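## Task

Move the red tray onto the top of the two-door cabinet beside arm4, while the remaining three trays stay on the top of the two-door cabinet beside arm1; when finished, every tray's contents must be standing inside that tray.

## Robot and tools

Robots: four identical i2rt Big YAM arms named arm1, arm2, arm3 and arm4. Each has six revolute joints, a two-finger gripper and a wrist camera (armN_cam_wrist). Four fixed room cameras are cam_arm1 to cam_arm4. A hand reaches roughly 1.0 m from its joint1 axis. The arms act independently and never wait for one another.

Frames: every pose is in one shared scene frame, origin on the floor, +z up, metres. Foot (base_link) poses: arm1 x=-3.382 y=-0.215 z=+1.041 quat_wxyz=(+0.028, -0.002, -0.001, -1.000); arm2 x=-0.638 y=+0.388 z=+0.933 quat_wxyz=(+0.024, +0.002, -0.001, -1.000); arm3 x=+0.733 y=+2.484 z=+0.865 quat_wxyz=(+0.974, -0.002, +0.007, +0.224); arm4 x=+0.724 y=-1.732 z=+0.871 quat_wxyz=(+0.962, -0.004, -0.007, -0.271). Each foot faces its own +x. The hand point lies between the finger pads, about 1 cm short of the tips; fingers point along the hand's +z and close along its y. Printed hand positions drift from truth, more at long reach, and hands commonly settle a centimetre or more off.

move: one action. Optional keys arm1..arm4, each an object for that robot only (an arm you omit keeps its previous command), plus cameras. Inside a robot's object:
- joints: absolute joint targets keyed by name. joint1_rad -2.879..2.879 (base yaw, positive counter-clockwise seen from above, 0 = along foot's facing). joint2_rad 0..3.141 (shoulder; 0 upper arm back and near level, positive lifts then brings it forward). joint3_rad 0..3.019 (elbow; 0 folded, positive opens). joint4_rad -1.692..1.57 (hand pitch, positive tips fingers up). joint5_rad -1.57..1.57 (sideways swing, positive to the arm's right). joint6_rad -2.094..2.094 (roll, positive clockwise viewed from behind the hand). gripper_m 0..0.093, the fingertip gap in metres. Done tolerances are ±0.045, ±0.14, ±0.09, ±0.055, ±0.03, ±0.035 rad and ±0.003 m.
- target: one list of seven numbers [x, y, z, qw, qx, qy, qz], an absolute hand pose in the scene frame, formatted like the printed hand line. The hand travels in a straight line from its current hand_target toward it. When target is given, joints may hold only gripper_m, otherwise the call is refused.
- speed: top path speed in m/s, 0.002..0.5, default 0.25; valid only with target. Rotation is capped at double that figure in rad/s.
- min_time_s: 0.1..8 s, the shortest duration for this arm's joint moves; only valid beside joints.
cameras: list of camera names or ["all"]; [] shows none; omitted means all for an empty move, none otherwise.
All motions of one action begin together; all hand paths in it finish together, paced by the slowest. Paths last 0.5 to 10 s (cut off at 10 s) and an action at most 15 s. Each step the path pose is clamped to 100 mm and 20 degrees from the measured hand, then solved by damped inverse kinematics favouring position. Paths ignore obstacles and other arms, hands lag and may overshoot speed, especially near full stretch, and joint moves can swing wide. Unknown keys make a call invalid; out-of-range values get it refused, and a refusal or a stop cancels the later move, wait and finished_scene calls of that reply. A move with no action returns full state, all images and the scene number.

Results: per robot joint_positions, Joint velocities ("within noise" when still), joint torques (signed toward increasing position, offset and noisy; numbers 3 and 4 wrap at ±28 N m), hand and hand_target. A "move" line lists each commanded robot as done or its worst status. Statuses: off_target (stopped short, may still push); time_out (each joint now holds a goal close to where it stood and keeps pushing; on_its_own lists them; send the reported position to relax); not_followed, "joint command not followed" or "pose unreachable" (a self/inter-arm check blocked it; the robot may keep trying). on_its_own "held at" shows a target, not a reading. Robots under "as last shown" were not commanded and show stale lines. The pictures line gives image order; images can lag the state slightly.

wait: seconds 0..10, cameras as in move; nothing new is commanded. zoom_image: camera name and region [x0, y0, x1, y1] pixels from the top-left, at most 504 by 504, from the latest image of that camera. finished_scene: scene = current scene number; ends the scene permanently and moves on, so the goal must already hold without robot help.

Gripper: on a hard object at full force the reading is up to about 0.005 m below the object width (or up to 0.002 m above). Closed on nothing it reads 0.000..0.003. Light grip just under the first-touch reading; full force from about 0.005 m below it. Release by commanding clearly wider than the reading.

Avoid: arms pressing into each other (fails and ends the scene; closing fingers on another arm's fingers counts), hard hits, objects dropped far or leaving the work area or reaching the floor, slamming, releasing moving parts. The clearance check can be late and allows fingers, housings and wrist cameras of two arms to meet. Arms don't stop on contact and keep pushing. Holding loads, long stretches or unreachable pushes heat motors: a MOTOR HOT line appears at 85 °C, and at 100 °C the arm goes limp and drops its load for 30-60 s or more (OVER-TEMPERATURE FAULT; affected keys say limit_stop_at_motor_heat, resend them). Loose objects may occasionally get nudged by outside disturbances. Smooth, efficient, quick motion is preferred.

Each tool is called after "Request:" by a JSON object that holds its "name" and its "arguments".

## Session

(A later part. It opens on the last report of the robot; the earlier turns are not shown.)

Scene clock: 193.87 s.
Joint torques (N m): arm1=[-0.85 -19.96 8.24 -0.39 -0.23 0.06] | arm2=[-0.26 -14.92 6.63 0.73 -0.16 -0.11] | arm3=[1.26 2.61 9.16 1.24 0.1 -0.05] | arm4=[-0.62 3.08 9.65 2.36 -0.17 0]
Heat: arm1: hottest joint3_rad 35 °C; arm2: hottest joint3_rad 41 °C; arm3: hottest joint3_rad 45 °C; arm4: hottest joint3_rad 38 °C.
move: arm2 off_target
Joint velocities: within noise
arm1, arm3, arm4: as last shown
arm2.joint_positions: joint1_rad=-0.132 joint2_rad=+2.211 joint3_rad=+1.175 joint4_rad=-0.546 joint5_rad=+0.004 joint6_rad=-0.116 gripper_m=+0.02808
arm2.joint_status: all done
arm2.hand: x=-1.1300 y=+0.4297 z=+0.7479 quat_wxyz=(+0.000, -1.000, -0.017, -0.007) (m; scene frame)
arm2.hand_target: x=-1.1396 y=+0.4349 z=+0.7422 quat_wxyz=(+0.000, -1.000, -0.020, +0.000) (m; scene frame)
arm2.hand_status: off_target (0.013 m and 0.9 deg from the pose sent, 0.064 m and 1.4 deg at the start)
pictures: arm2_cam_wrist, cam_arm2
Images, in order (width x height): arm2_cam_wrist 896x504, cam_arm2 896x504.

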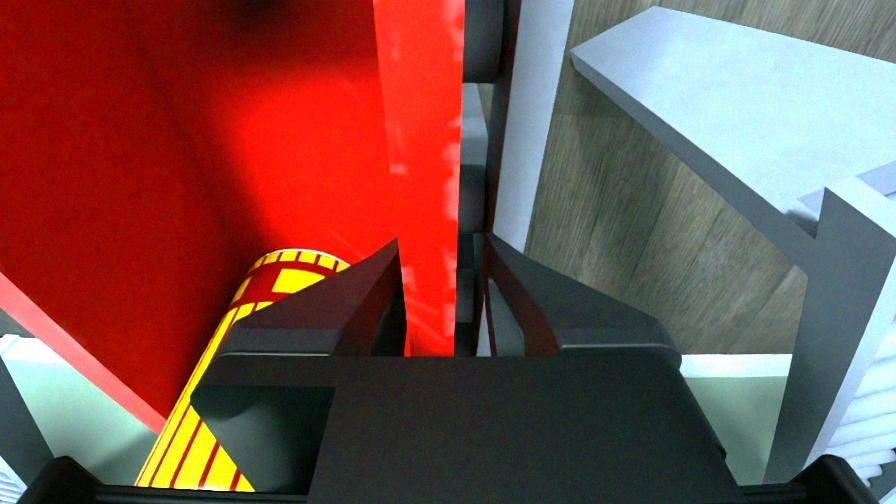

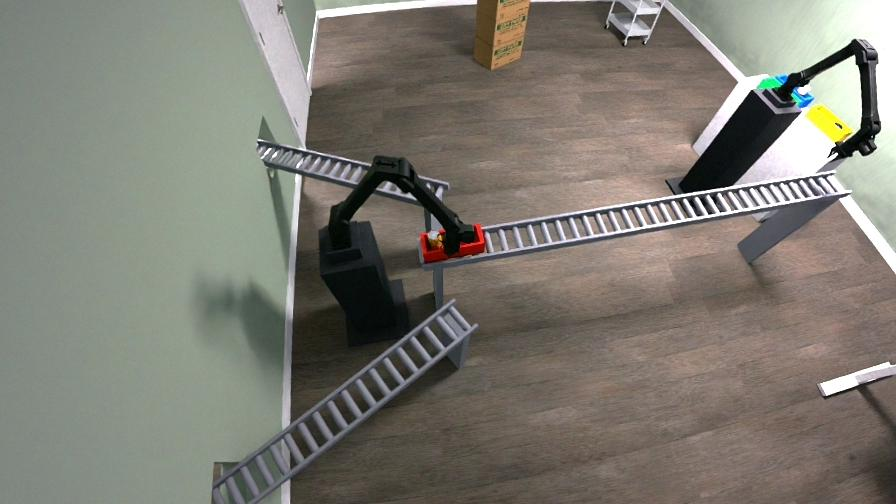

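Request:
{"name": "move", "arguments": {"arm2": {"target":[-1.108,0.430,0.740,0,1,0.02,0],"joints":{"gripper_m":0.028},"speed":0.06}, "cameras": ["arm2_cam_wrist"]}}

Request:
{"name": "move", "arguments": {"arm2": {"joints":{"gripper_m":0.006}}, "cameras": ["arm2_cam_wrist","cam_arm2"]}}

Request:
{"name": "zoom_image", "arguments": {"camera": "cam_arm2", "region": [390, 190, 510, 290]}}

Request:
{"name": "move", "arguments": {"arm2": {"target":[-1.108,0.430,0.785,0,1,0.02,0],"speed":0.05}, "cameras": ["arm2_cam_wrist","cam_arm2"]}}

Request:
{"name": "zoom_image", "arguments": {"camera": "cam_arm2", "region": [390, 190, 510, 290]}}

Scene clock: 200.13 s.
Joint torques (N m): arm1=[-0.85 -19.9 8.18 -0.42 -0.22 0.07] | arm2=[0.09 -16.26 3.51 0.7 -0.18 -0.06] | arm3=[1.14 2.55 9.11 1.21 0.1 -0.05] | arm4=[-0.44 3.6 9.78 2.3 -0.1 -0.07]
Heat: arm1: hottest joint3_rad 36 °C; arm2: hottest joint3_rad 41 °C; arm3: hottest joint3_rad 45 °C; arm4: hottest joint3_rad 38 °C.
move: arm2 done
Joint velocities: within noise
arm1, arm3, arm4: as last shown
arm2.joint_positions: joint1_rad=-0.132 joint2_rad=+2.206 joint3_rad=+1.101 joint4_rad=-0.477 joint5_rad=+0.004 joint6_rad=-0.116 gripper_m=+0.02808
arm2.joint_status: all done
arm2.hand: x=-1.1057 y=+0.4278 z=+0.7369 quat_wxyz=(+0.000, -1.000, -0.016, -0.007) (m; scene frame)
arm2.hand_target: x=-1.1081 y=+0.4299 z=+0.7401 quat_wxyz=(+0.000, -1.000, -0.020, +0.000) (m; scene frame)
arm2.hand_status: done (0.004 m and 0.9 deg from the pose sent, 0.023 m and 0.9 deg at the start)
pictures: arm2_cam_wrist
Images, in order (width x height): arm2_cam_wrist 896x504.

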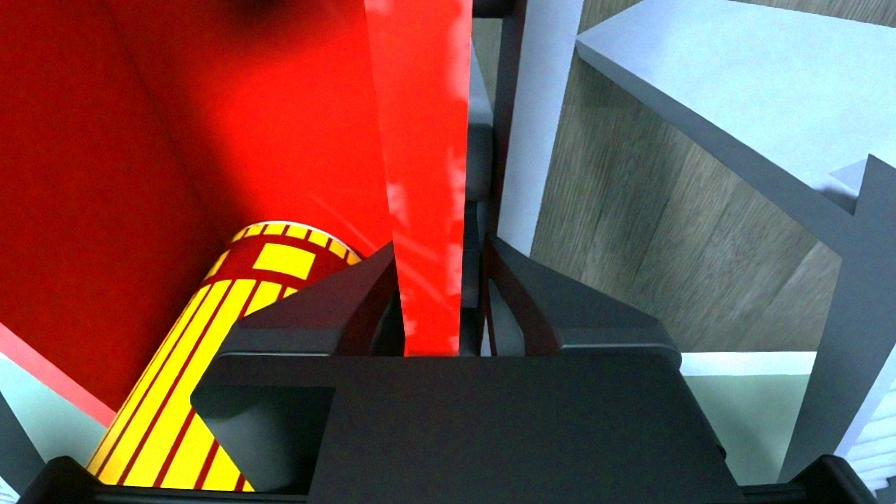

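Scene clock: 200.70 s.
Joint torques (N m): arm1=[-0.97 -20.01 8.2 -0.47 -0.23 0.07] | arm2=[0.09 -16.09 3.62 0.72 0.11 -0.06] | arm3=[1.08 2.55 9.13 1.17 0.08 -0.04] | arm4=[-0.97 3.72 9.69 2.36 -0.15 -0.07]
Heat: arm1: hottest joint3_rad 36 °C; arm2: hottest joint3_rad 41 °C; arm3: hottest joint3_rad 45 °C; arm4: hottest joint3_rad 38 °C.
move: arm2 off_target
Joint velocities: within noise
arm1, arm3, arm4: as last shown
arm2.joint_positions: joint1_rad=-0.132 joint2_rad=+2.204 joint3_rad=+1.100 joint4_rad=-0.477 joint5_rad=-0.002 joint6_rad=-0.116 gripper_m=+0.01265
arm2.joint_status: gripper_m off_target (ended at +0.01268, target +0.00600)
arm2.hand: x=-1.1055 y=+0.4267 z=+0.7372 quat_wxyz=(-0.003, -1.000, -0.016, -0.007) (m; scene frame)
arm2.hand_target: x=-1.1080 y=+0.4300 z=+0.7400 quat_wxyz=(+0.000, -1.000, -0.020, +0.000) (m; scene frame)
arm2.hand_status: not commanded
pictures: arm2_cam_wrist, cam_arm2
Images, in order (width x height): arm2_cam_wrist 896x504, cam_arm2 896x504.

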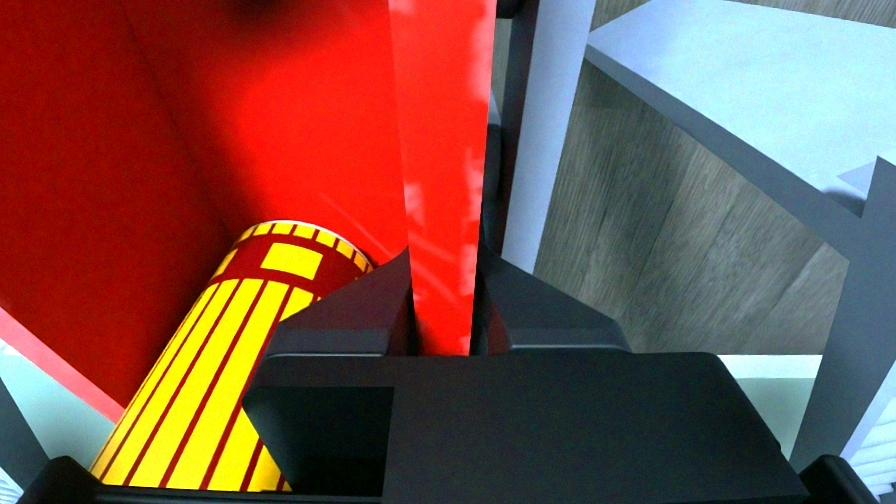

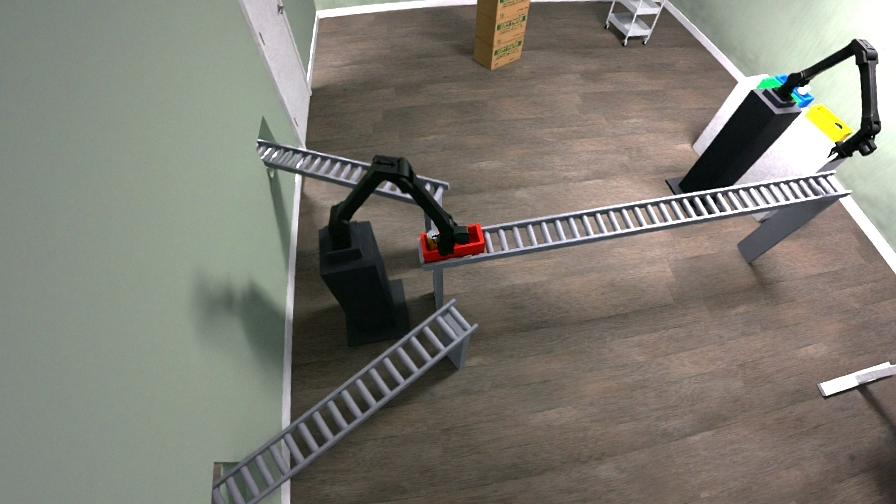

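Scaled by 4.200 from the camera's 896x504 image, which has a finer 1280x720 frame.

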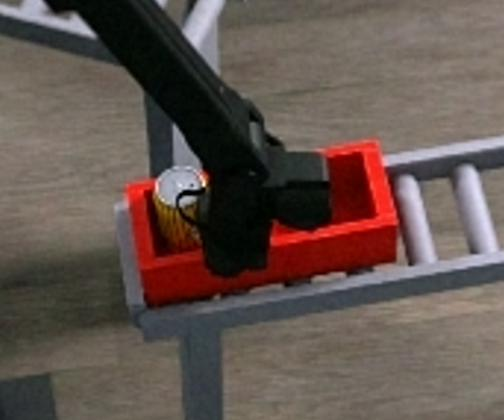

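Scene clock: 202.17 s.
Joint torques (N m): arm1=[-1.08 -19.9 8.23 -0.49 -0.24 0.06] | arm2=[-0.03 -18.14 4.36 -0.54 -0.39 -0.09] | arm3=[1.08 2.55 9.14 1.2 0.07 -0.04] | arm4=[-1.08 3.78 9.74 2.29 -0.11 -0.06]
Heat: arm1: hottest joint3_rad 36 °C; arm2: hottest joint3_rad 40 °C; arm3: hottest joint3_rad 45 °C; arm4: hottest joint3_rad 38 °C.
move: arm2 off_target
Joint velocities: within noise
arm1, arm3, arm4: as last shown
arm2.joint_positions: joint1_rad=-0.132 joint2_rad=+2.129 joint3_rad=+1.078 joint4_rad=-0.533 joint5_rad=+0.010 joint6_rad=-0.115 gripper_m=+0.01265
arm2.joint_status: not commanded
arm2.hand: x=-1.1021 y=+0.4285 z=+0.7671 quat_wxyz=(+0.003, -1.000, -0.016, -0.009) (m; scene frame)
arm2.hand_target: x=-1.1079 y=+0.4299 z=+0.7844 quat_wxyz=(+0.000, -1.000, -0.020, +0.000) (m; scene frame)
arm2.hand_status: off_target (0.019 m and 1.1 deg from the pose sent, 0.048 m and 1.0 deg at the start)
pictures: arm2_cam_wrist, cam_arm2
Images, in order (width x height): arm2_cam_wrist 896x504, cam_arm2 896x504.

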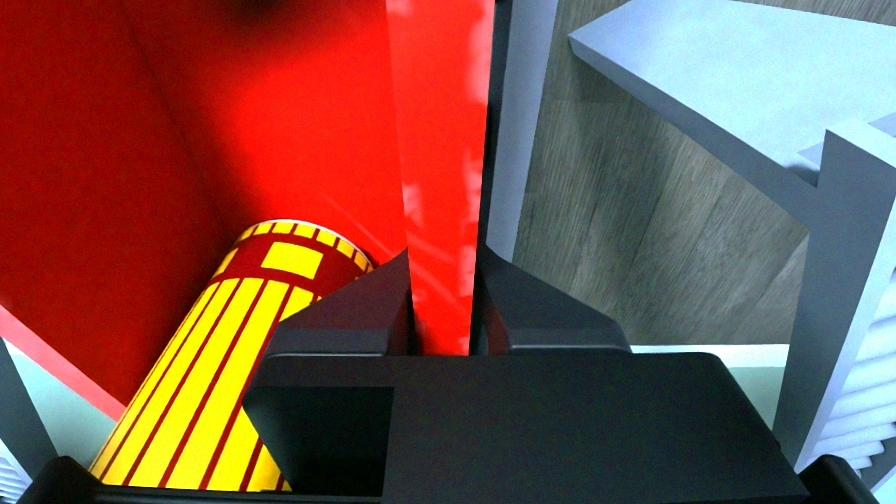

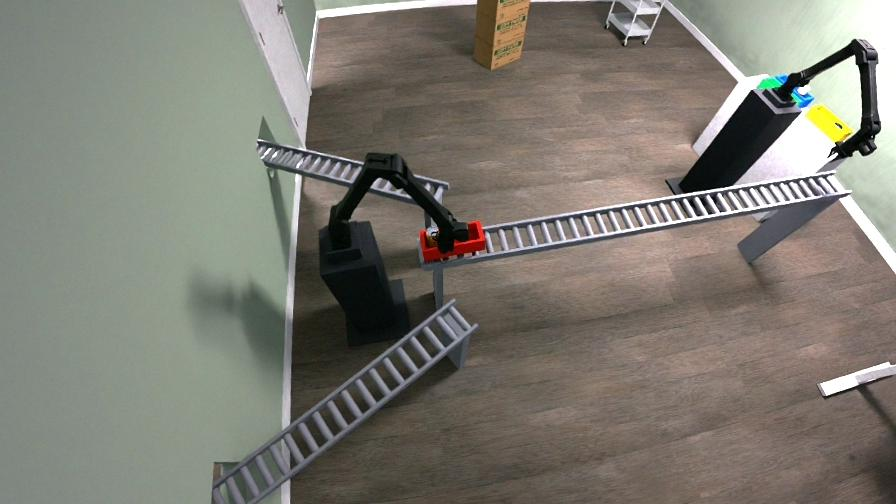

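Scaled by 4.200 from the camera's 896x504 image, which has a finer 1280x720 frame.

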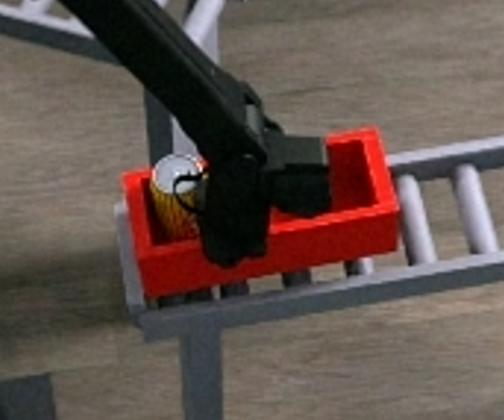

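Request:
{"name": "move", "arguments": {"arm2": {"target":[-1.09,0.42,0.97,0,1,0.018,0],"speed":0.09}, "cameras": ["cam_arm2"]}}

Request:
{"name": "move", "arguments": {"arm2": {"target":[-1.02,0.16,0.96,0,0.993,-0.12,0],"speed":0.13}, "cameras": ["cam_arm2"]}}

Request:
{"name": "move", "arguments": {"arm2": {"target":[-0.925,-0.075,0.91,0,0.969,-0.246,0],"speed":0.13}, "cameras": ["cam_arm2","arm2_cam_wrist"]}}

Request:
{"name": "zoom_image", "arguments": {"camera": "cam_arm2", "region": [320, 110, 480, 240]}}

Scene clock: 213.27 s.
Joint torques (N m): arm1=[-1.03 -19.84 8.23 -0.46 -0.22 0.05] | arm2=[1.44 -15.38 11.59 -0.36 -0.46 0.12] | arm3=[1.26 2.43 9.1 1.24 0.09 -0.05] | arm4=[-0.5 3.6 9.62 2.33 -0.12 -0.01]
Heat: arm1: hottest joint3_rad 36 °C; arm2: hottest joint3_rad 40 °C; arm3: hottest joint3_rad 45 °C; arm4: hottest joint3_rad 38 °C.
move: arm2 off_target
Joint velocities: within noise
arm1, arm3, arm4: as last shown
arm2.joint_positions: joint1_rad=-0.129 joint2_rad=+1.722 joint3_rad=+1.048 joint4_rad=-0.963 joint5_rad=+0.010 joint6_rad=-0.115 gripper_m=+0.01265
arm2.joint_status: not commanded
arm2.hand: x=-1.0643 y=+0.4245 z=+0.9399 quat_wxyz=(+0.000, -0.999, -0.018, -0.035) (m; scene frame)
arm2.hand_target: x=-1.0886 y=+0.4200 z=+0.9701 quat_wxyz=(+0.000, -1.000, -0.018, +0.000) (m; scene frame)
arm2.hand_status: off_target (0.040 m and 4.0 deg from the pose sent, 0.203 m and 1.1 deg at the start)
pictures: cam_arm2
Images, in order (width x height): cam_arm2 896x504.

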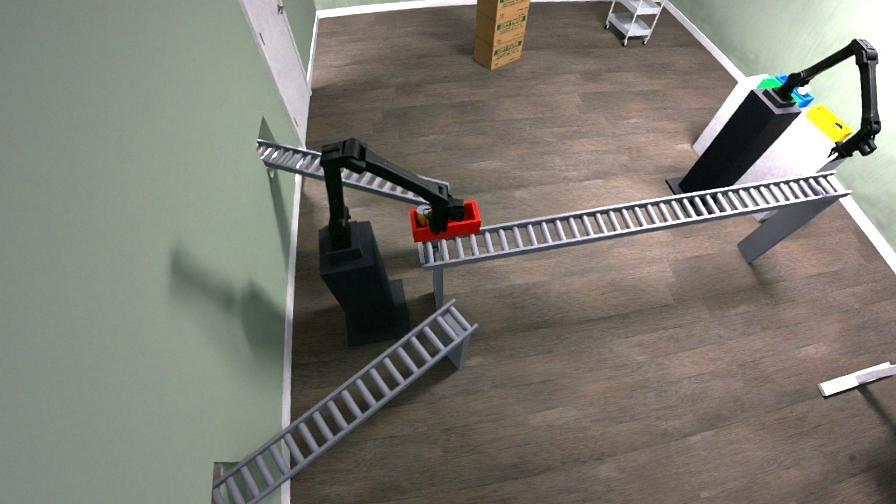

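Scene clock: 216.30 s.
Joint torques (N m): arm1=[-1.2 -20.01 8.18 -0.53 -0.23 0.06] | arm2=[0.73 -13.04 12.3 0.43 -0.2 0.15] | arm3=[1.26 2.37 9.09 1.16 0.07 -0.05] | arm4=[-1.32 3.49 9.77 2.41 -0.15 -0.04]
Heat: arm1: hottest joint3_rad 36 °C; arm2: hottest joint3_rad 40 °C; arm3: hottest joint3_rad 45 °C; arm4: hottest joint3_rad 38 °C.
move: arm2 off_target
Joint velocities: within noise
arm1, arm3, arm4: as last shown
arm2.joint_positions: joint1_rad=+0.489 joint2_rad=+1.695 joint3_rad=+1.003 joint4_rad=-0.955 joint5_rad=+0.008 joint6_rad=+0.768 gripper_m=+0.01265
arm2.joint_status: not commanded
arm2.hand: x=-0.9919 y=+0.1788 z=+0.9387 quat_wxyz=(+0.025, -0.993, +0.114, -0.030) (m; scene frame)
arm2.hand_target: x=-1.0185 y=+0.1610 z=+0.9612 quat_wxyz=(+0.000, -0.993, +0.120, +0.000) (m; scene frame)
arm2.hand_status: off_target (0.040 m and 4.5 deg from the pose sent, 0.269 m and 16.3 deg at the start)
pictures: cam_arm2
Images, in order (width x height): cam_arm2 896x504.

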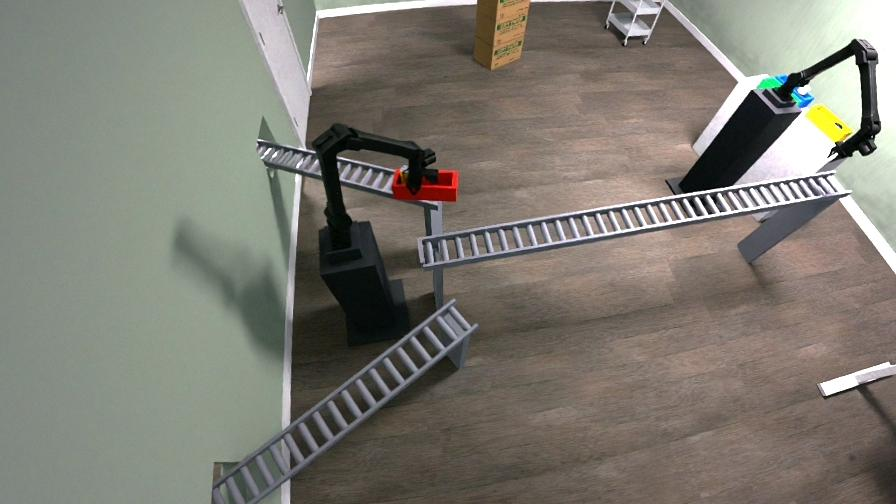

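Scene clock: 219.20 s.
Joint torques (N m): arm1=[-1.08 -19.9 8.23 -0.46 -0.23 0.07] | arm2=[0.67 -17.26 12.3 -0.21 0.1 0.16] | arm3=[1.14 2.55 9.09 1.16 0.08 -0.06] | arm4=[-0.79 4.07 9.81 2.37 -0.11 -0.04]
Heat: arm1: hottest joint3_rad 36 °C; arm2: hottest joint3_rad 41 °C; arm3: hottest joint3_rad 45 °C; arm4: hottest joint3_rad 38 °C.
move: arm2 off_target
Joint velocities: within noise
arm1, arm3, arm4: as last shown
arm2.joint_positions: joint1_rad=+0.967 joint2_rad=+1.993 joint3_rad=+1.287 joint4_rad=-0.932 joint5_rad=+0.002 joint6_rad=+1.499 gripper_m=+0.01265
arm2.joint_status: not commanded
arm2.hand: x=-0.9087 y=-0.0478 z=+0.8858 quat_wxyz=(+0.031, -0.970, +0.239, -0.011) (m; scene frame)
arm2.hand_target: x=-0.9241 y=-0.0736 z=+0.9109 quat_wxyz=(+0.000, -0.969, +0.246, +0.000) (m; scene frame)
arm2.hand_status: off_target (0.040 m and 3.9 deg from the pose sent, 0.264 m and 16.0 deg at the start)
pictures: arm2_cam_wrist, cam_arm2
Images, in order (width x height): arm2_cam_wrist 896x504, cam_arm2 896x504.

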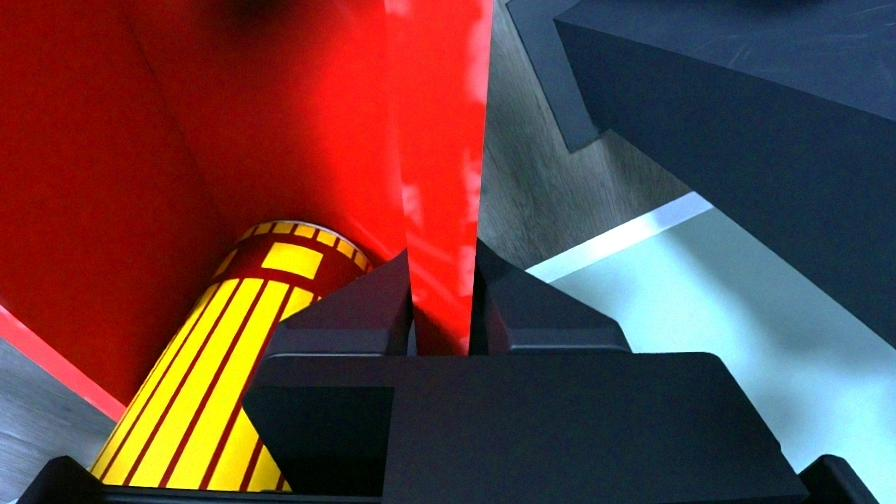

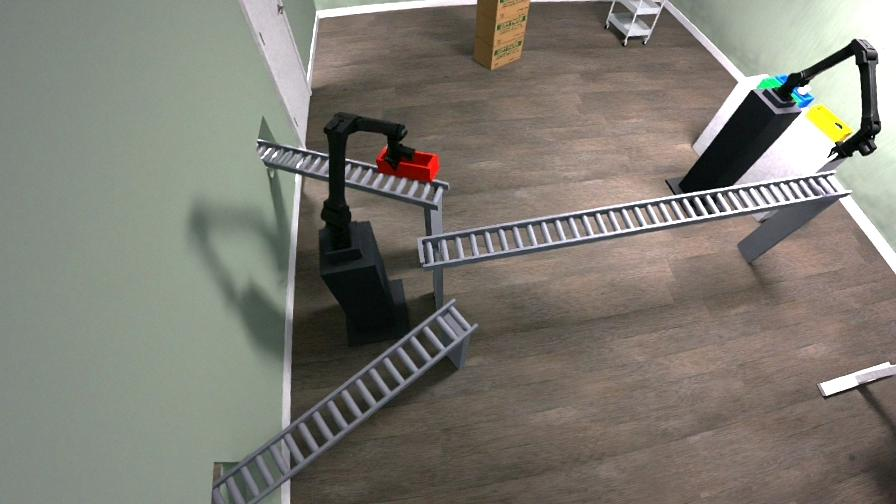

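Scaled by 3.150 from the camera's 896x504 image, which has a finer 1280x720 frame.

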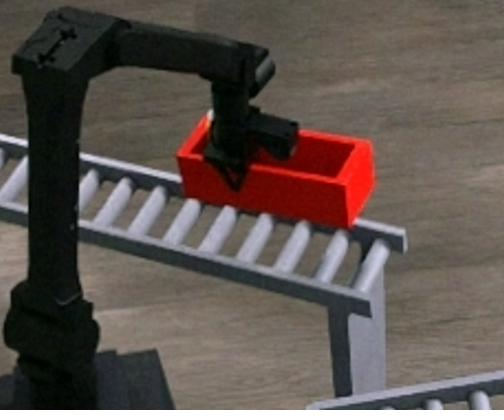

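Request:
{"name": "move", "arguments": {"arm2": {"target":[-0.936,-0.095,0.81,0,0.969,-0.246,0],"speed":0.1}, "cameras": ["cam_arm2","arm2_cam_wrist"]}}

Request:
{"name": "zoom_image", "arguments": {"camera": "cam_arm2", "region": [340, 120, 480, 230]}}

Scene clock: 223.17 s.
Joint torques (N m): arm1=[-0.91 -19.9 8.18 -0.43 -0.22 0.06] | arm2=[0.85 -19.14 10.19 0.7 0.08 0.17] | arm3=[1.14 2.32 9.18 1.17 0.09 -0.06] | arm4=[-0.67 3.84 9.54 2.32 -0.09 -0.07]
Heat: arm1: hottest joint3_rad 36 °C; arm2: hottest joint3_rad 41 °C; arm3: hottest joint3_rad 45 °C; arm4: hottest joint3_rad 38 °C.
move: arm2 off_target
Joint velocities: within noise
arm1.joint_positions: joint1_rad=-1.671 joint2_rad=+1.981 joint3_rad=+1.418 joint4_rad=-1.034 joint5_rad=+0.006 joint6_rad=-1.594 gripper_m=+0.02988
arm1.joint_status: not commanded
arm1.hand: x=-3.3561 y=+0.3363 z=+1.0382 quat_wxyz=(-0.014, -1.000, +0.011, -0.001) (m; scene frame)
arm1.hand_target: x=-3.3551 y=+0.3506 z=+1.0503 quat_wxyz=(+0.000, -1.000, +0.012, +0.000) (m; scene frame)
arm1.hand_status: not commanded
arm2.joint_positions: joint1_rad=+0.967 joint2_rad=+2.213 joint3_rad=+1.348 joint4_rad=-0.795 joint5_rad=+0.002 joint6_rad=+1.501 gripper_m=+0.01265
arm2.joint_status: not commanded
arm2.hand: x=-0.9167 y=-0.0615 z=+0.7882 quat_wxyz=(+0.042, -0.970, +0.240, -0.014) (m; scene frame)
arm2.hand_target: x=-0.9351 y=-0.0936 z=+0.8119 quat_wxyz=(+0.000, -0.969, +0.246, +0.000) (m; scene frame)
arm2.hand_status: off_target (0.044 m and 5.1 deg from the pose sent, 0.093 m and 3.9 deg at the start)
arm3.joint_positions: joint1_rad=-0.423 joint2_rad=+0.637 joint3_rad=+1.333 joint4_rad=-1.526 joint5_rad=+0.222 joint6_rad=+0.654 gripper_m=+0.09396
arm3.joint_status: not commanded
arm3.hand: x=+0.9557 y=+2.4547 z=+1.3375 quat_wxyz=(-0.369, -0.322, -0.872, -0.018) (m; scene frame)
arm3.hand_target: x=+0.9552 y=+2.4547 z=+1.3503 quat_wxyz=(-0.382, -0.321, -0.866, -0.024) (m; scene frame)
arm3.hand_status: not commanded
arm4.joint_positions: joint1_rad=+0.000 joint2_rad=+0.635 joint3_rad=+1.447 joint4_rad=-1.142 joint5_rad=-0.230 joint6_rad=-0.553 gripper_m=+0.09396
arm4.joint_status: not commanded
arm4.hand: x=+0.9513 y=-1.8219 z=+1.4824 quat_wxyz=(-0.545, +0.070, -0.804, +0.228) (m; scene frame)
arm4.hand_target: x=+0.9479 y=-1.8198 z=+1.4930 quat_wxyz=(-0.552, +0.072, -0.797, +0.234) (m; scene frame)
arm4.hand_status: not commanded
pictures: arm2_cam_wrist, cam_arm2
Images, in order (width x height): arm2_cam_wrist 896x504, cam_arm2 896x504.

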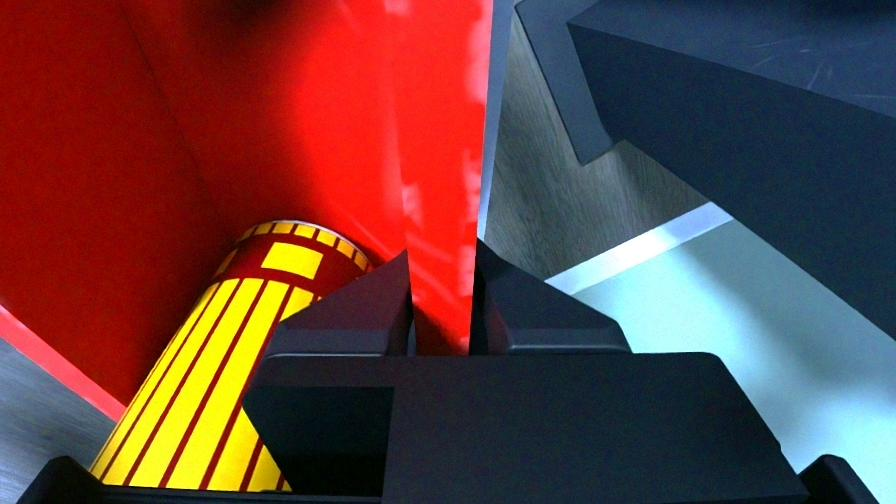

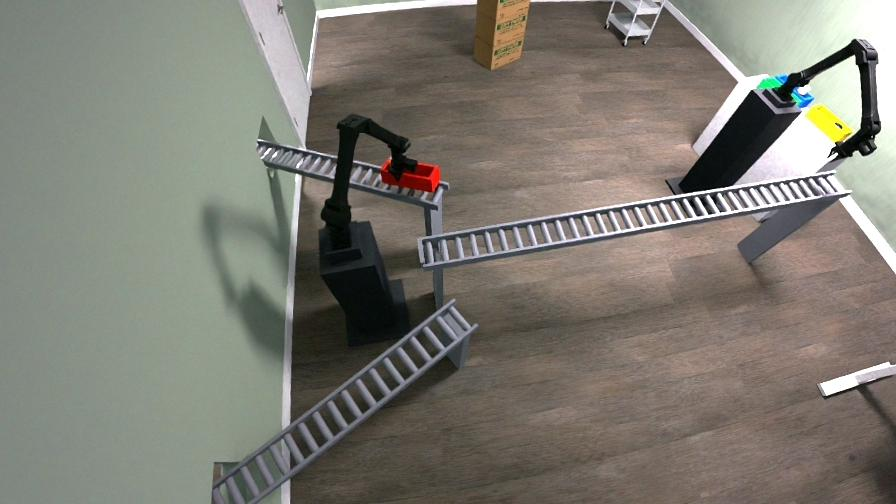

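Scaled by 3.600 from the camera's 896x504 image, which has a finer 1280x720 frame.

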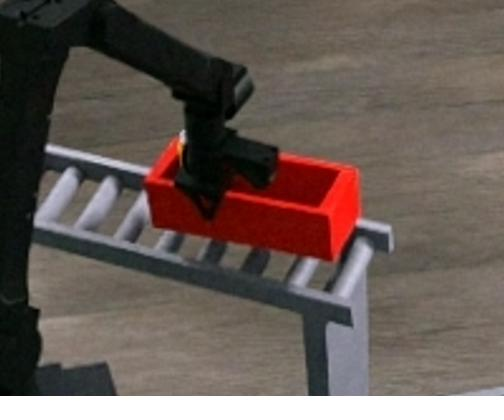

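Request:
{"name": "move", "arguments": {"arm2": {"target":[-0.933,-0.092,0.765,0,0.967,-0.252,0],"speed":0.08}, "cameras": ["cam_arm2","arm2_cam_wrist"]}}

Request:
{"name": "zoom_image", "arguments": {"camera": "cam_arm2", "region": [340, 120, 480, 230]}}

Scene clock: 228.47 s.
Joint torques (N m): arm1=[-0.97 -20.01 8.21 -0.43 -0.23 0.07] | arm2=[0.91 -19.37 9.05 0.72 0.07 0.17] | arm3=[1.03 2.55 9.16 1.24 0.08 -0.05] | arm4=[-0.79 4.37 9.78 2.33 -0.13 -0.06]
Heat: arm1: hottest joint3_rad 36 °C; arm2: hottest joint3_rad 41 °C; arm3: hottest joint3_rad 45 °C; arm4: hottest joint3_rad 38 °C.
move: arm2 off_target
Joint velocities: within noise
arm1, arm3, arm4: as last shown
arm2.joint_positions: joint1_rad=+0.967 joint2_rad=+2.296 joint3_rad=+1.349 joint4_rad=-0.709 joint5_rad=+0.002 joint6_rad=+1.515 gripper_m=+0.01265
arm2.joint_status: not commanded
arm2.hand: x=-0.9149 y=-0.0589 z=+0.7443 quat_wxyz=(+0.040, -0.968, +0.246, -0.014) (m; scene frame)
arm2.hand_target: x=-0.9321 y=-0.0908 z=+0.7666 quat_wxyz=(+0.000, -0.968, +0.252, +0.000) (m; scene frame)
arm2.hand_status: off_target (0.043 m and 4.9 deg from the pose sent, 0.042 m and 5.3 deg at the start)
pictures: arm2_cam_wrist, cam_arm2
Images, in order (width x height): arm2_cam_wrist 896x504, cam_arm2 896x504.

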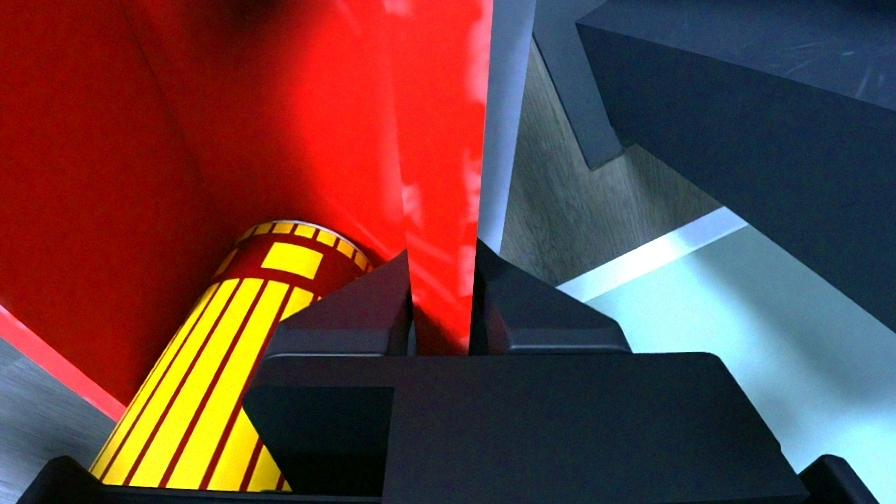

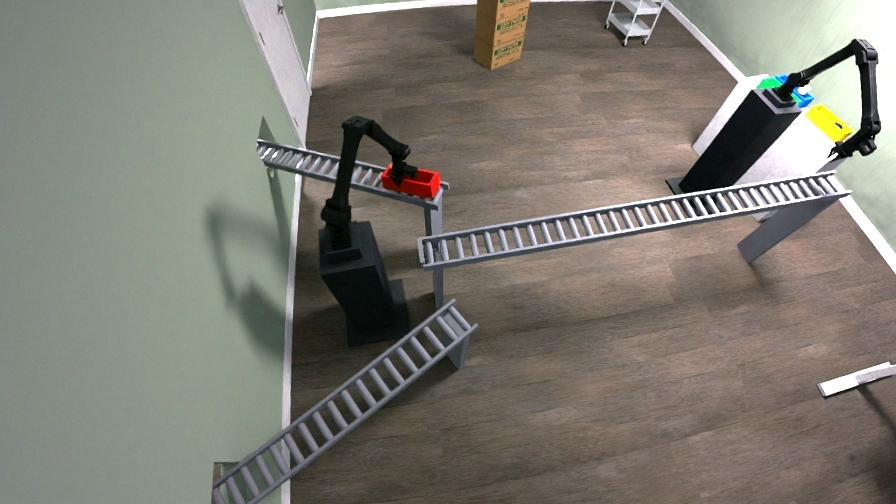

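Scaled by 3.600 from the camera's 896x504 image, which has a finer 1280x720 frame.

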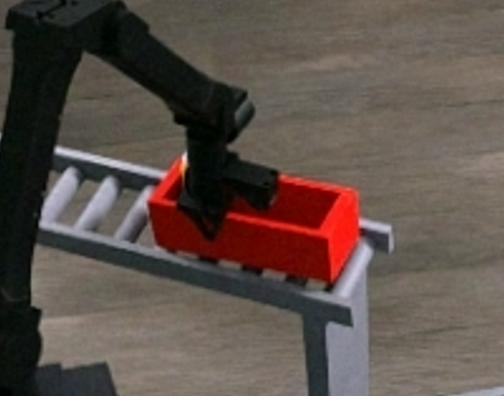

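Request:
{"name": "move", "arguments": {"arm2": {"target":[-0.933,-0.095,0.735,0,0.967,-0.252,0],"speed":0.08}, "cameras": ["cam_arm2"]}}

Request:
{"name": "zoom_image", "arguments": {"camera": "cam_arm2", "region": [340, 120, 480, 230]}}

Scene clock: 243.27 s.
Joint torques (N m): arm1=[-1.08 -20.19 8.18 -0.42 -0.23 0.07] | arm2=[0.73 -16.79 9.24 1.17 0.58 0.21] | arm3=[1.08 2.49 9.11 1.17 0.09 -0.06] | arm4=[-0.97 4.07 9.62 2.36 -0.16 -0.01]
Heat: arm1: hottest joint3_rad 36 °C; arm2: hottest joint3_rad 41 °C; arm3: hottest joint3_rad 45 °C; arm4: hottest joint3_rad 39 °C.
move: arm2 off_target
Joint velocities: within noise
arm1, arm3, arm4: as last shown
arm2.joint_positions: joint1_rad=+0.969 joint2_rad=+2.325 joint3_rad=+1.370 joint4_rad=-0.677 joint5_rad=-0.009 joint6_rad=+1.515 gripper_m=+0.01265
arm2.joint_status: not commanded
arm2.hand: x=-0.9177 y=-0.0694 z=+0.7336 quat_wxyz=(+0.027, -0.969, +0.246, -0.016) (m; scene frame)
arm2.hand_target: x=-0.9323 y=-0.0940 z=+0.7363 quat_wxyz=(+0.000, -0.968, +0.252, +0.000) (m; scene frame)
arm2.hand_status: off_target (0.030 m and 3.6 deg from the pose sent, 0.041 m and 4.9 deg at the start)
pictures: cam_arm2
Images, in order (width x height): cam_arm2 896x504.

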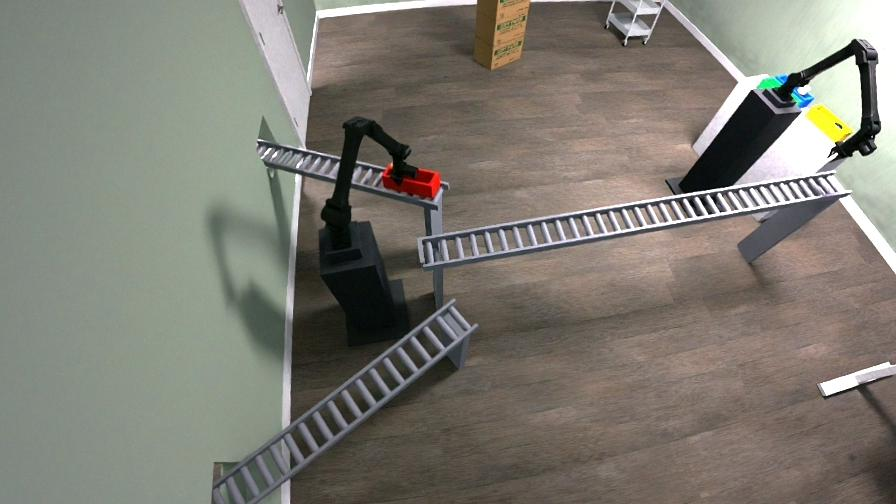

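Scaled by 3.600 from the camera's 896x504 image, which has a finer 1280x720 frame.

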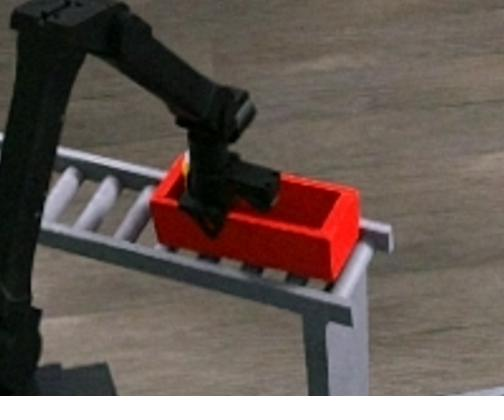

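Request:
{"name": "move", "arguments": {"arm2": {"target":[-0.933,-0.095,0.718,0,0.967,-0.252,0],"speed":0.06}, "cameras": ["cam_arm2","arm2_cam_wrist"]}}

Request:
{"name": "zoom_image", "arguments": {"camera": "cam_arm2", "region": [340, 120, 480, 230]}}

Scene clock: 247.27 s.
Joint torques (N m): arm1=[-0.97 -19.84 8.27 -0.47 -0.24 0.05] | arm2=[1.26 -14.8 9.85 1.95 0.93 0.2] | arm3=[1.03 2.61 9.16 1.24 0.08 -0.05] | arm4=[-0.73 3.25 9.61 2.29 -0.08 -0.05]
Heat: arm1: hottest joint3_rad 36 °C; arm2: hottest joint3_rad 41 °C; arm3: hottest joint3_rad 45 °C; arm4: hottest joint3_rad 39 °C.
move: arm2 off_target
Joint velocities: within noise
arm1, arm3, arm4: as last shown
arm2.joint_positions: joint1_rad=+0.969 joint2_rad=+2.330 joint3_rad=+1.370 joint4_rad=-0.670 joint5_rad=-0.017 joint6_rad=+1.515 gripper_m=+0.01265
arm2.joint_status: not commanded
arm2.hand: x=-0.9166 y=-0.0703 z=+0.7307 quat_wxyz=(+0.025, -0.969, +0.246, -0.019) (m; scene frame)
arm2.hand_target: x=-0.9320 y=-0.0936 z=+0.7200 quat_wxyz=(+0.000, -0.968, +0.252, -0.001) (m; scene frame)
arm2.hand_status: off_target (0.032 m and 3.6 deg from the pose sent, 0.034 m and 3.6 deg at the start)
pictures: arm2_cam_wrist, cam_arm2
Images, in order (width x height): arm2_cam_wrist 896x504, cam_arm2 896x504.

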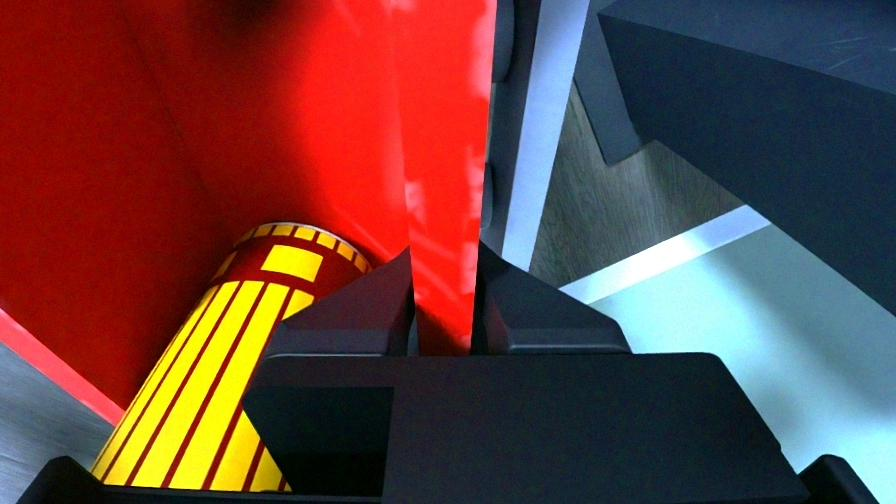

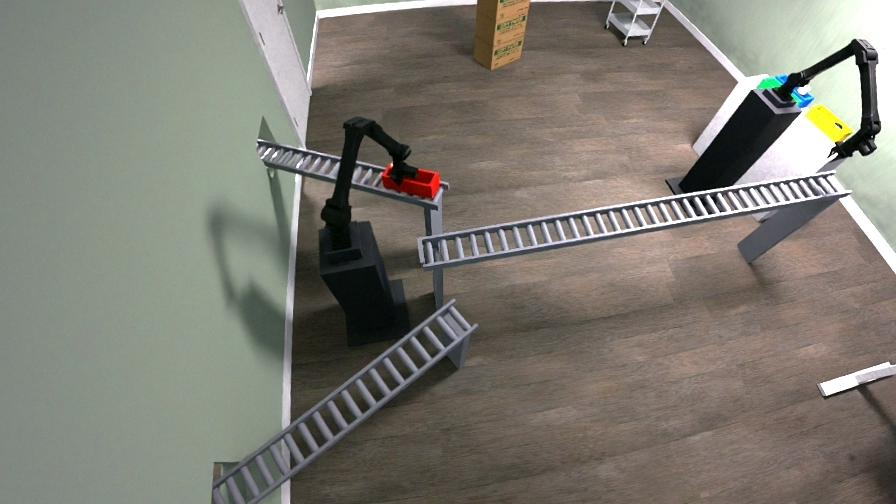

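Scaled by 3.600 from the camera's 896x504 image, which has a finer 1280x720 frame.

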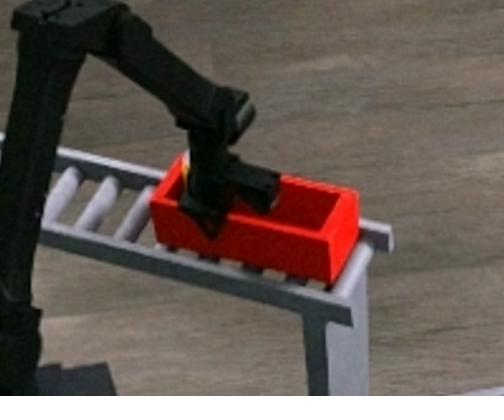

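Seated between rails. Release, and view arm4 swinging later.

Request:
{"name": "move", "arguments": {"arm2": {"joints":{"gripper_m":0.032}}}}

Request:
{"name": "move", "arguments": {"arm2": {"target":[-0.918,-0.072,0.90,0,0.967,-0.252,0],"speed":0.4}, "cameras": ["cam_arm2"]}}

Request:
{"name": "move", "arguments": {"arm4": {"joints":{"joint1_rad":1.25,"joint2_rad":1.4,"joint3_rad":1.3,"joint4_rad":-1.47,"joint5_rad":0,"joint6_rad":-1.37,"gripper_m":0.05},"min_time_s":3}, "cameras": ["cam_arm2","cam_arm4","arm4_cam_wrist"]}}

Scene clock: 251.17 s.
Joint torques (N m): arm1=[-1.03 -19.72 8.25 -0.47 -0.22 0.06] | arm2=[0.5 -16.97 8.06 0.8 0.1 0.15] | arm3=[1.26 2.26 9.18 1.21 0.09 -0.06] | arm4=[-1.14 3.37 9.73 2.24 -0.13 -0.02]
Heat: arm1: hottest joint3_rad 36 °C; arm2: hottest joint3_rad 41 °C; arm3: hottest joint3_rad 46 °C; arm4: hottest joint3_rad 39 °C.
move: arm2 done
Joint velocities: within noise
arm1, arm3, arm4: as last shown
arm2.joint_positions: joint1_rad=+0.970 joint2_rad=+2.359 joint3_rad=+1.390 joint4_rad=-0.641 joint5_rad=+0.002 joint6_rad=+1.521 gripper_m=+0.03194
arm2.joint_status: all done
arm2.hand: x=-0.9235 y=-0.0759 z=+0.7195 quat_wxyz=(+0.018, -0.968, +0.248, -0.007) (m; scene frame)
arm2.hand_target: x=-0.9320 y=-0.0936 z=+0.7199 quat_wxyz=(+0.000, -0.968, +0.252, +0.000) (m; scene frame)
arm2.hand_status: not commanded
pictures: none

Scene clock: 252.53 s.
Joint torques (N m): arm1=[-0.97 -20.13 8.2 -0.46 -0.25 0.06] | arm2=[1.44 -14.8 7.35 -0.12 0.15 0.17] | arm3=[1.08 2.49 9.11 1.17 0.08 -0.03] | arm4=[-1.14 4.07 9.72 2.39 -0.14 -0.03]
Heat: arm1: hottest joint3_rad 36 °C; arm2: hottest joint3_rad 41 °C; arm3: hottest joint3_rad 46 °C; arm4: hottest joint3_rad 39 °C.
move: arm2 off_target
Joint velocities: within noise
arm1, arm3, arm4: as last shown
arm2.joint_positions: joint1_rad=+0.970 joint2_rad=+1.966 joint3_rad=+1.326 joint4_rad=-0.900 joint5_rad=+0.002 joint6_rad=+1.521 gripper_m=+0.03195
arm2.joint_status: not commanded
arm2.hand: x=-0.9241 y=-0.0752 z=+0.9110 quat_wxyz=(-0.016, -0.968, +0.249, +0.004) (m; scene frame)
arm2.hand_target: x=-0.9180 y=-0.0719 z=+0.9003 quat_wxyz=(+0.000, -0.968, +0.252, +0.000) (m; scene frame)
arm2.hand_status: off_target (0.013 m and 1.9 deg from the pose sent, 0.181 m and 2.3 deg at the start)
pictures: cam_arm2
Images, in order (width x height): cam_arm2 896x504.

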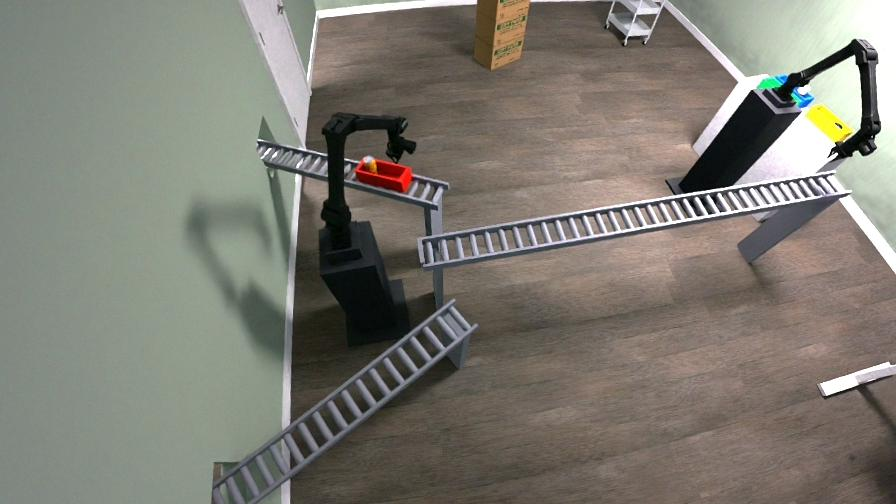

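Scene clock: 256.23 s.
Joint torques (N m): arm1=[-1.03 -20.01 8.18 -0.47 -0.23 0.06] | arm2=[0.97 -15.15 7.38 -0.09 0.13 0.16] | arm3=[1.14 2.32 9.07 1.24 0.08 -0.04] | arm4=[-0.5 -10.23 9.28 0.16 -0.09 -0.18]
Heat: arm1: hottest joint3_rad 36 °C; arm2: hottest joint3_rad 41 °C; arm3: hottest joint3_rad 46 °C; arm4: hottest joint3_rad 39 °C.
move: arm4 done
Joint velocities: within noise
arm1, arm2, arm3: as last shown
arm4.joint_positions: joint1_rad=+1.245 joint2_rad=+1.393 joint3_rad=+1.303 joint4_rad=-1.461 joint5_rad=-0.002 joint6_rad=-1.355 gripper_m=+0.05009
arm4.joint_status: all done
arm4.hand: x=+1.0335 y=-1.4685 z=+1.1043 quat_wxyz=(-0.007, +0.855, -0.519, +0.010) (m; scene frame)
arm4.hand_target: x=+1.0308 y=-1.4685 z=+1.1004 quat_wxyz=(+0.002, +0.860, -0.510, +0.008) (m; scene frame)
arm4.hand_status: not commanded
pictures: arm4_cam_wrist, cam_arm2, cam_arm4
Images, in order (width x height): arm4_cam_wrist 896x504, cam_arm2 896x504, cam_arm4 896x504.

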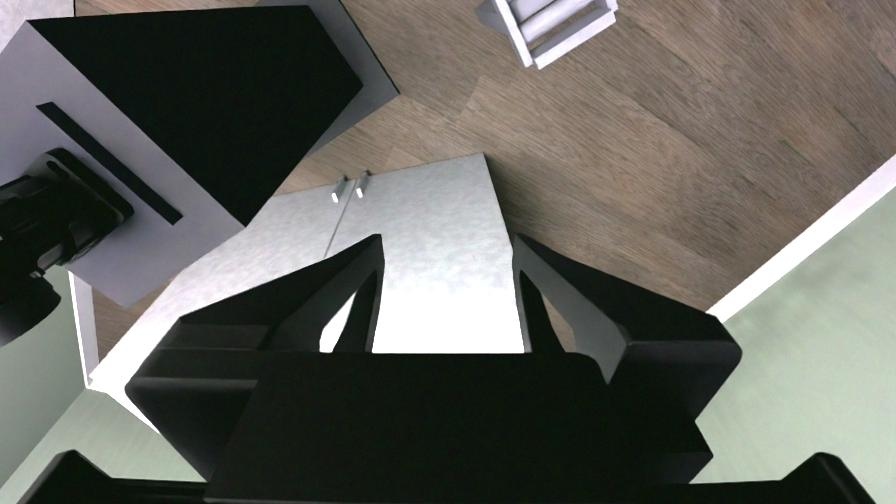

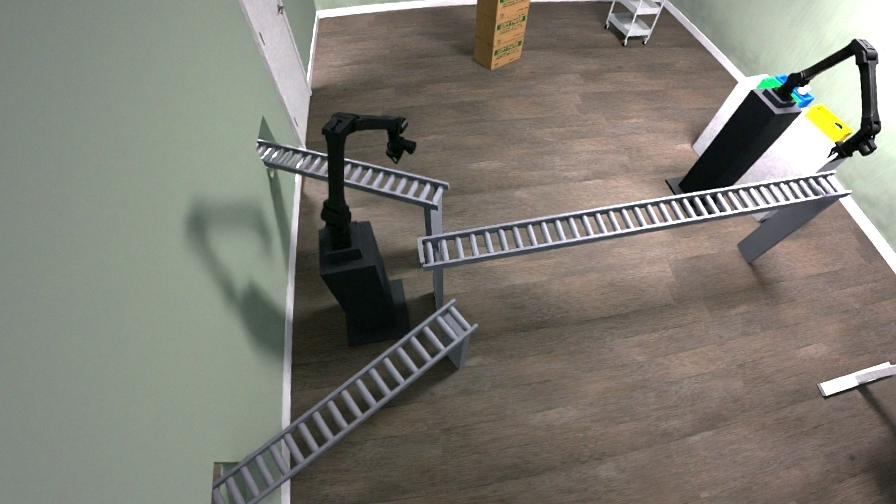

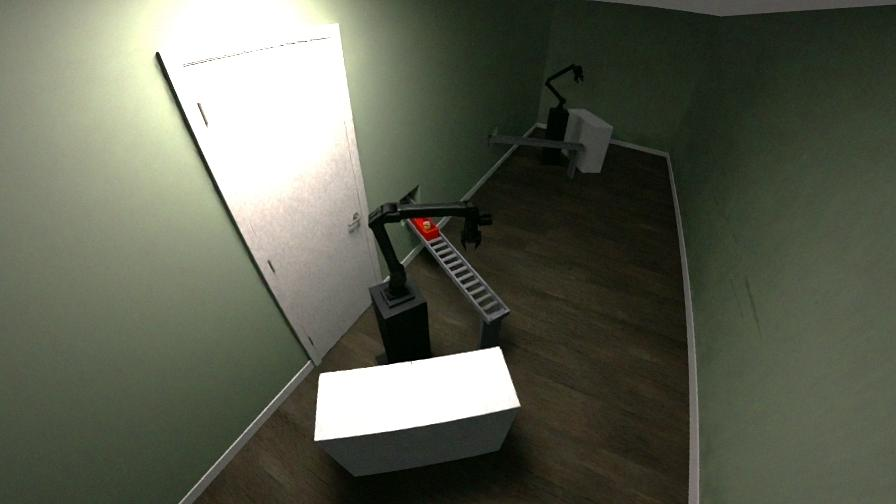

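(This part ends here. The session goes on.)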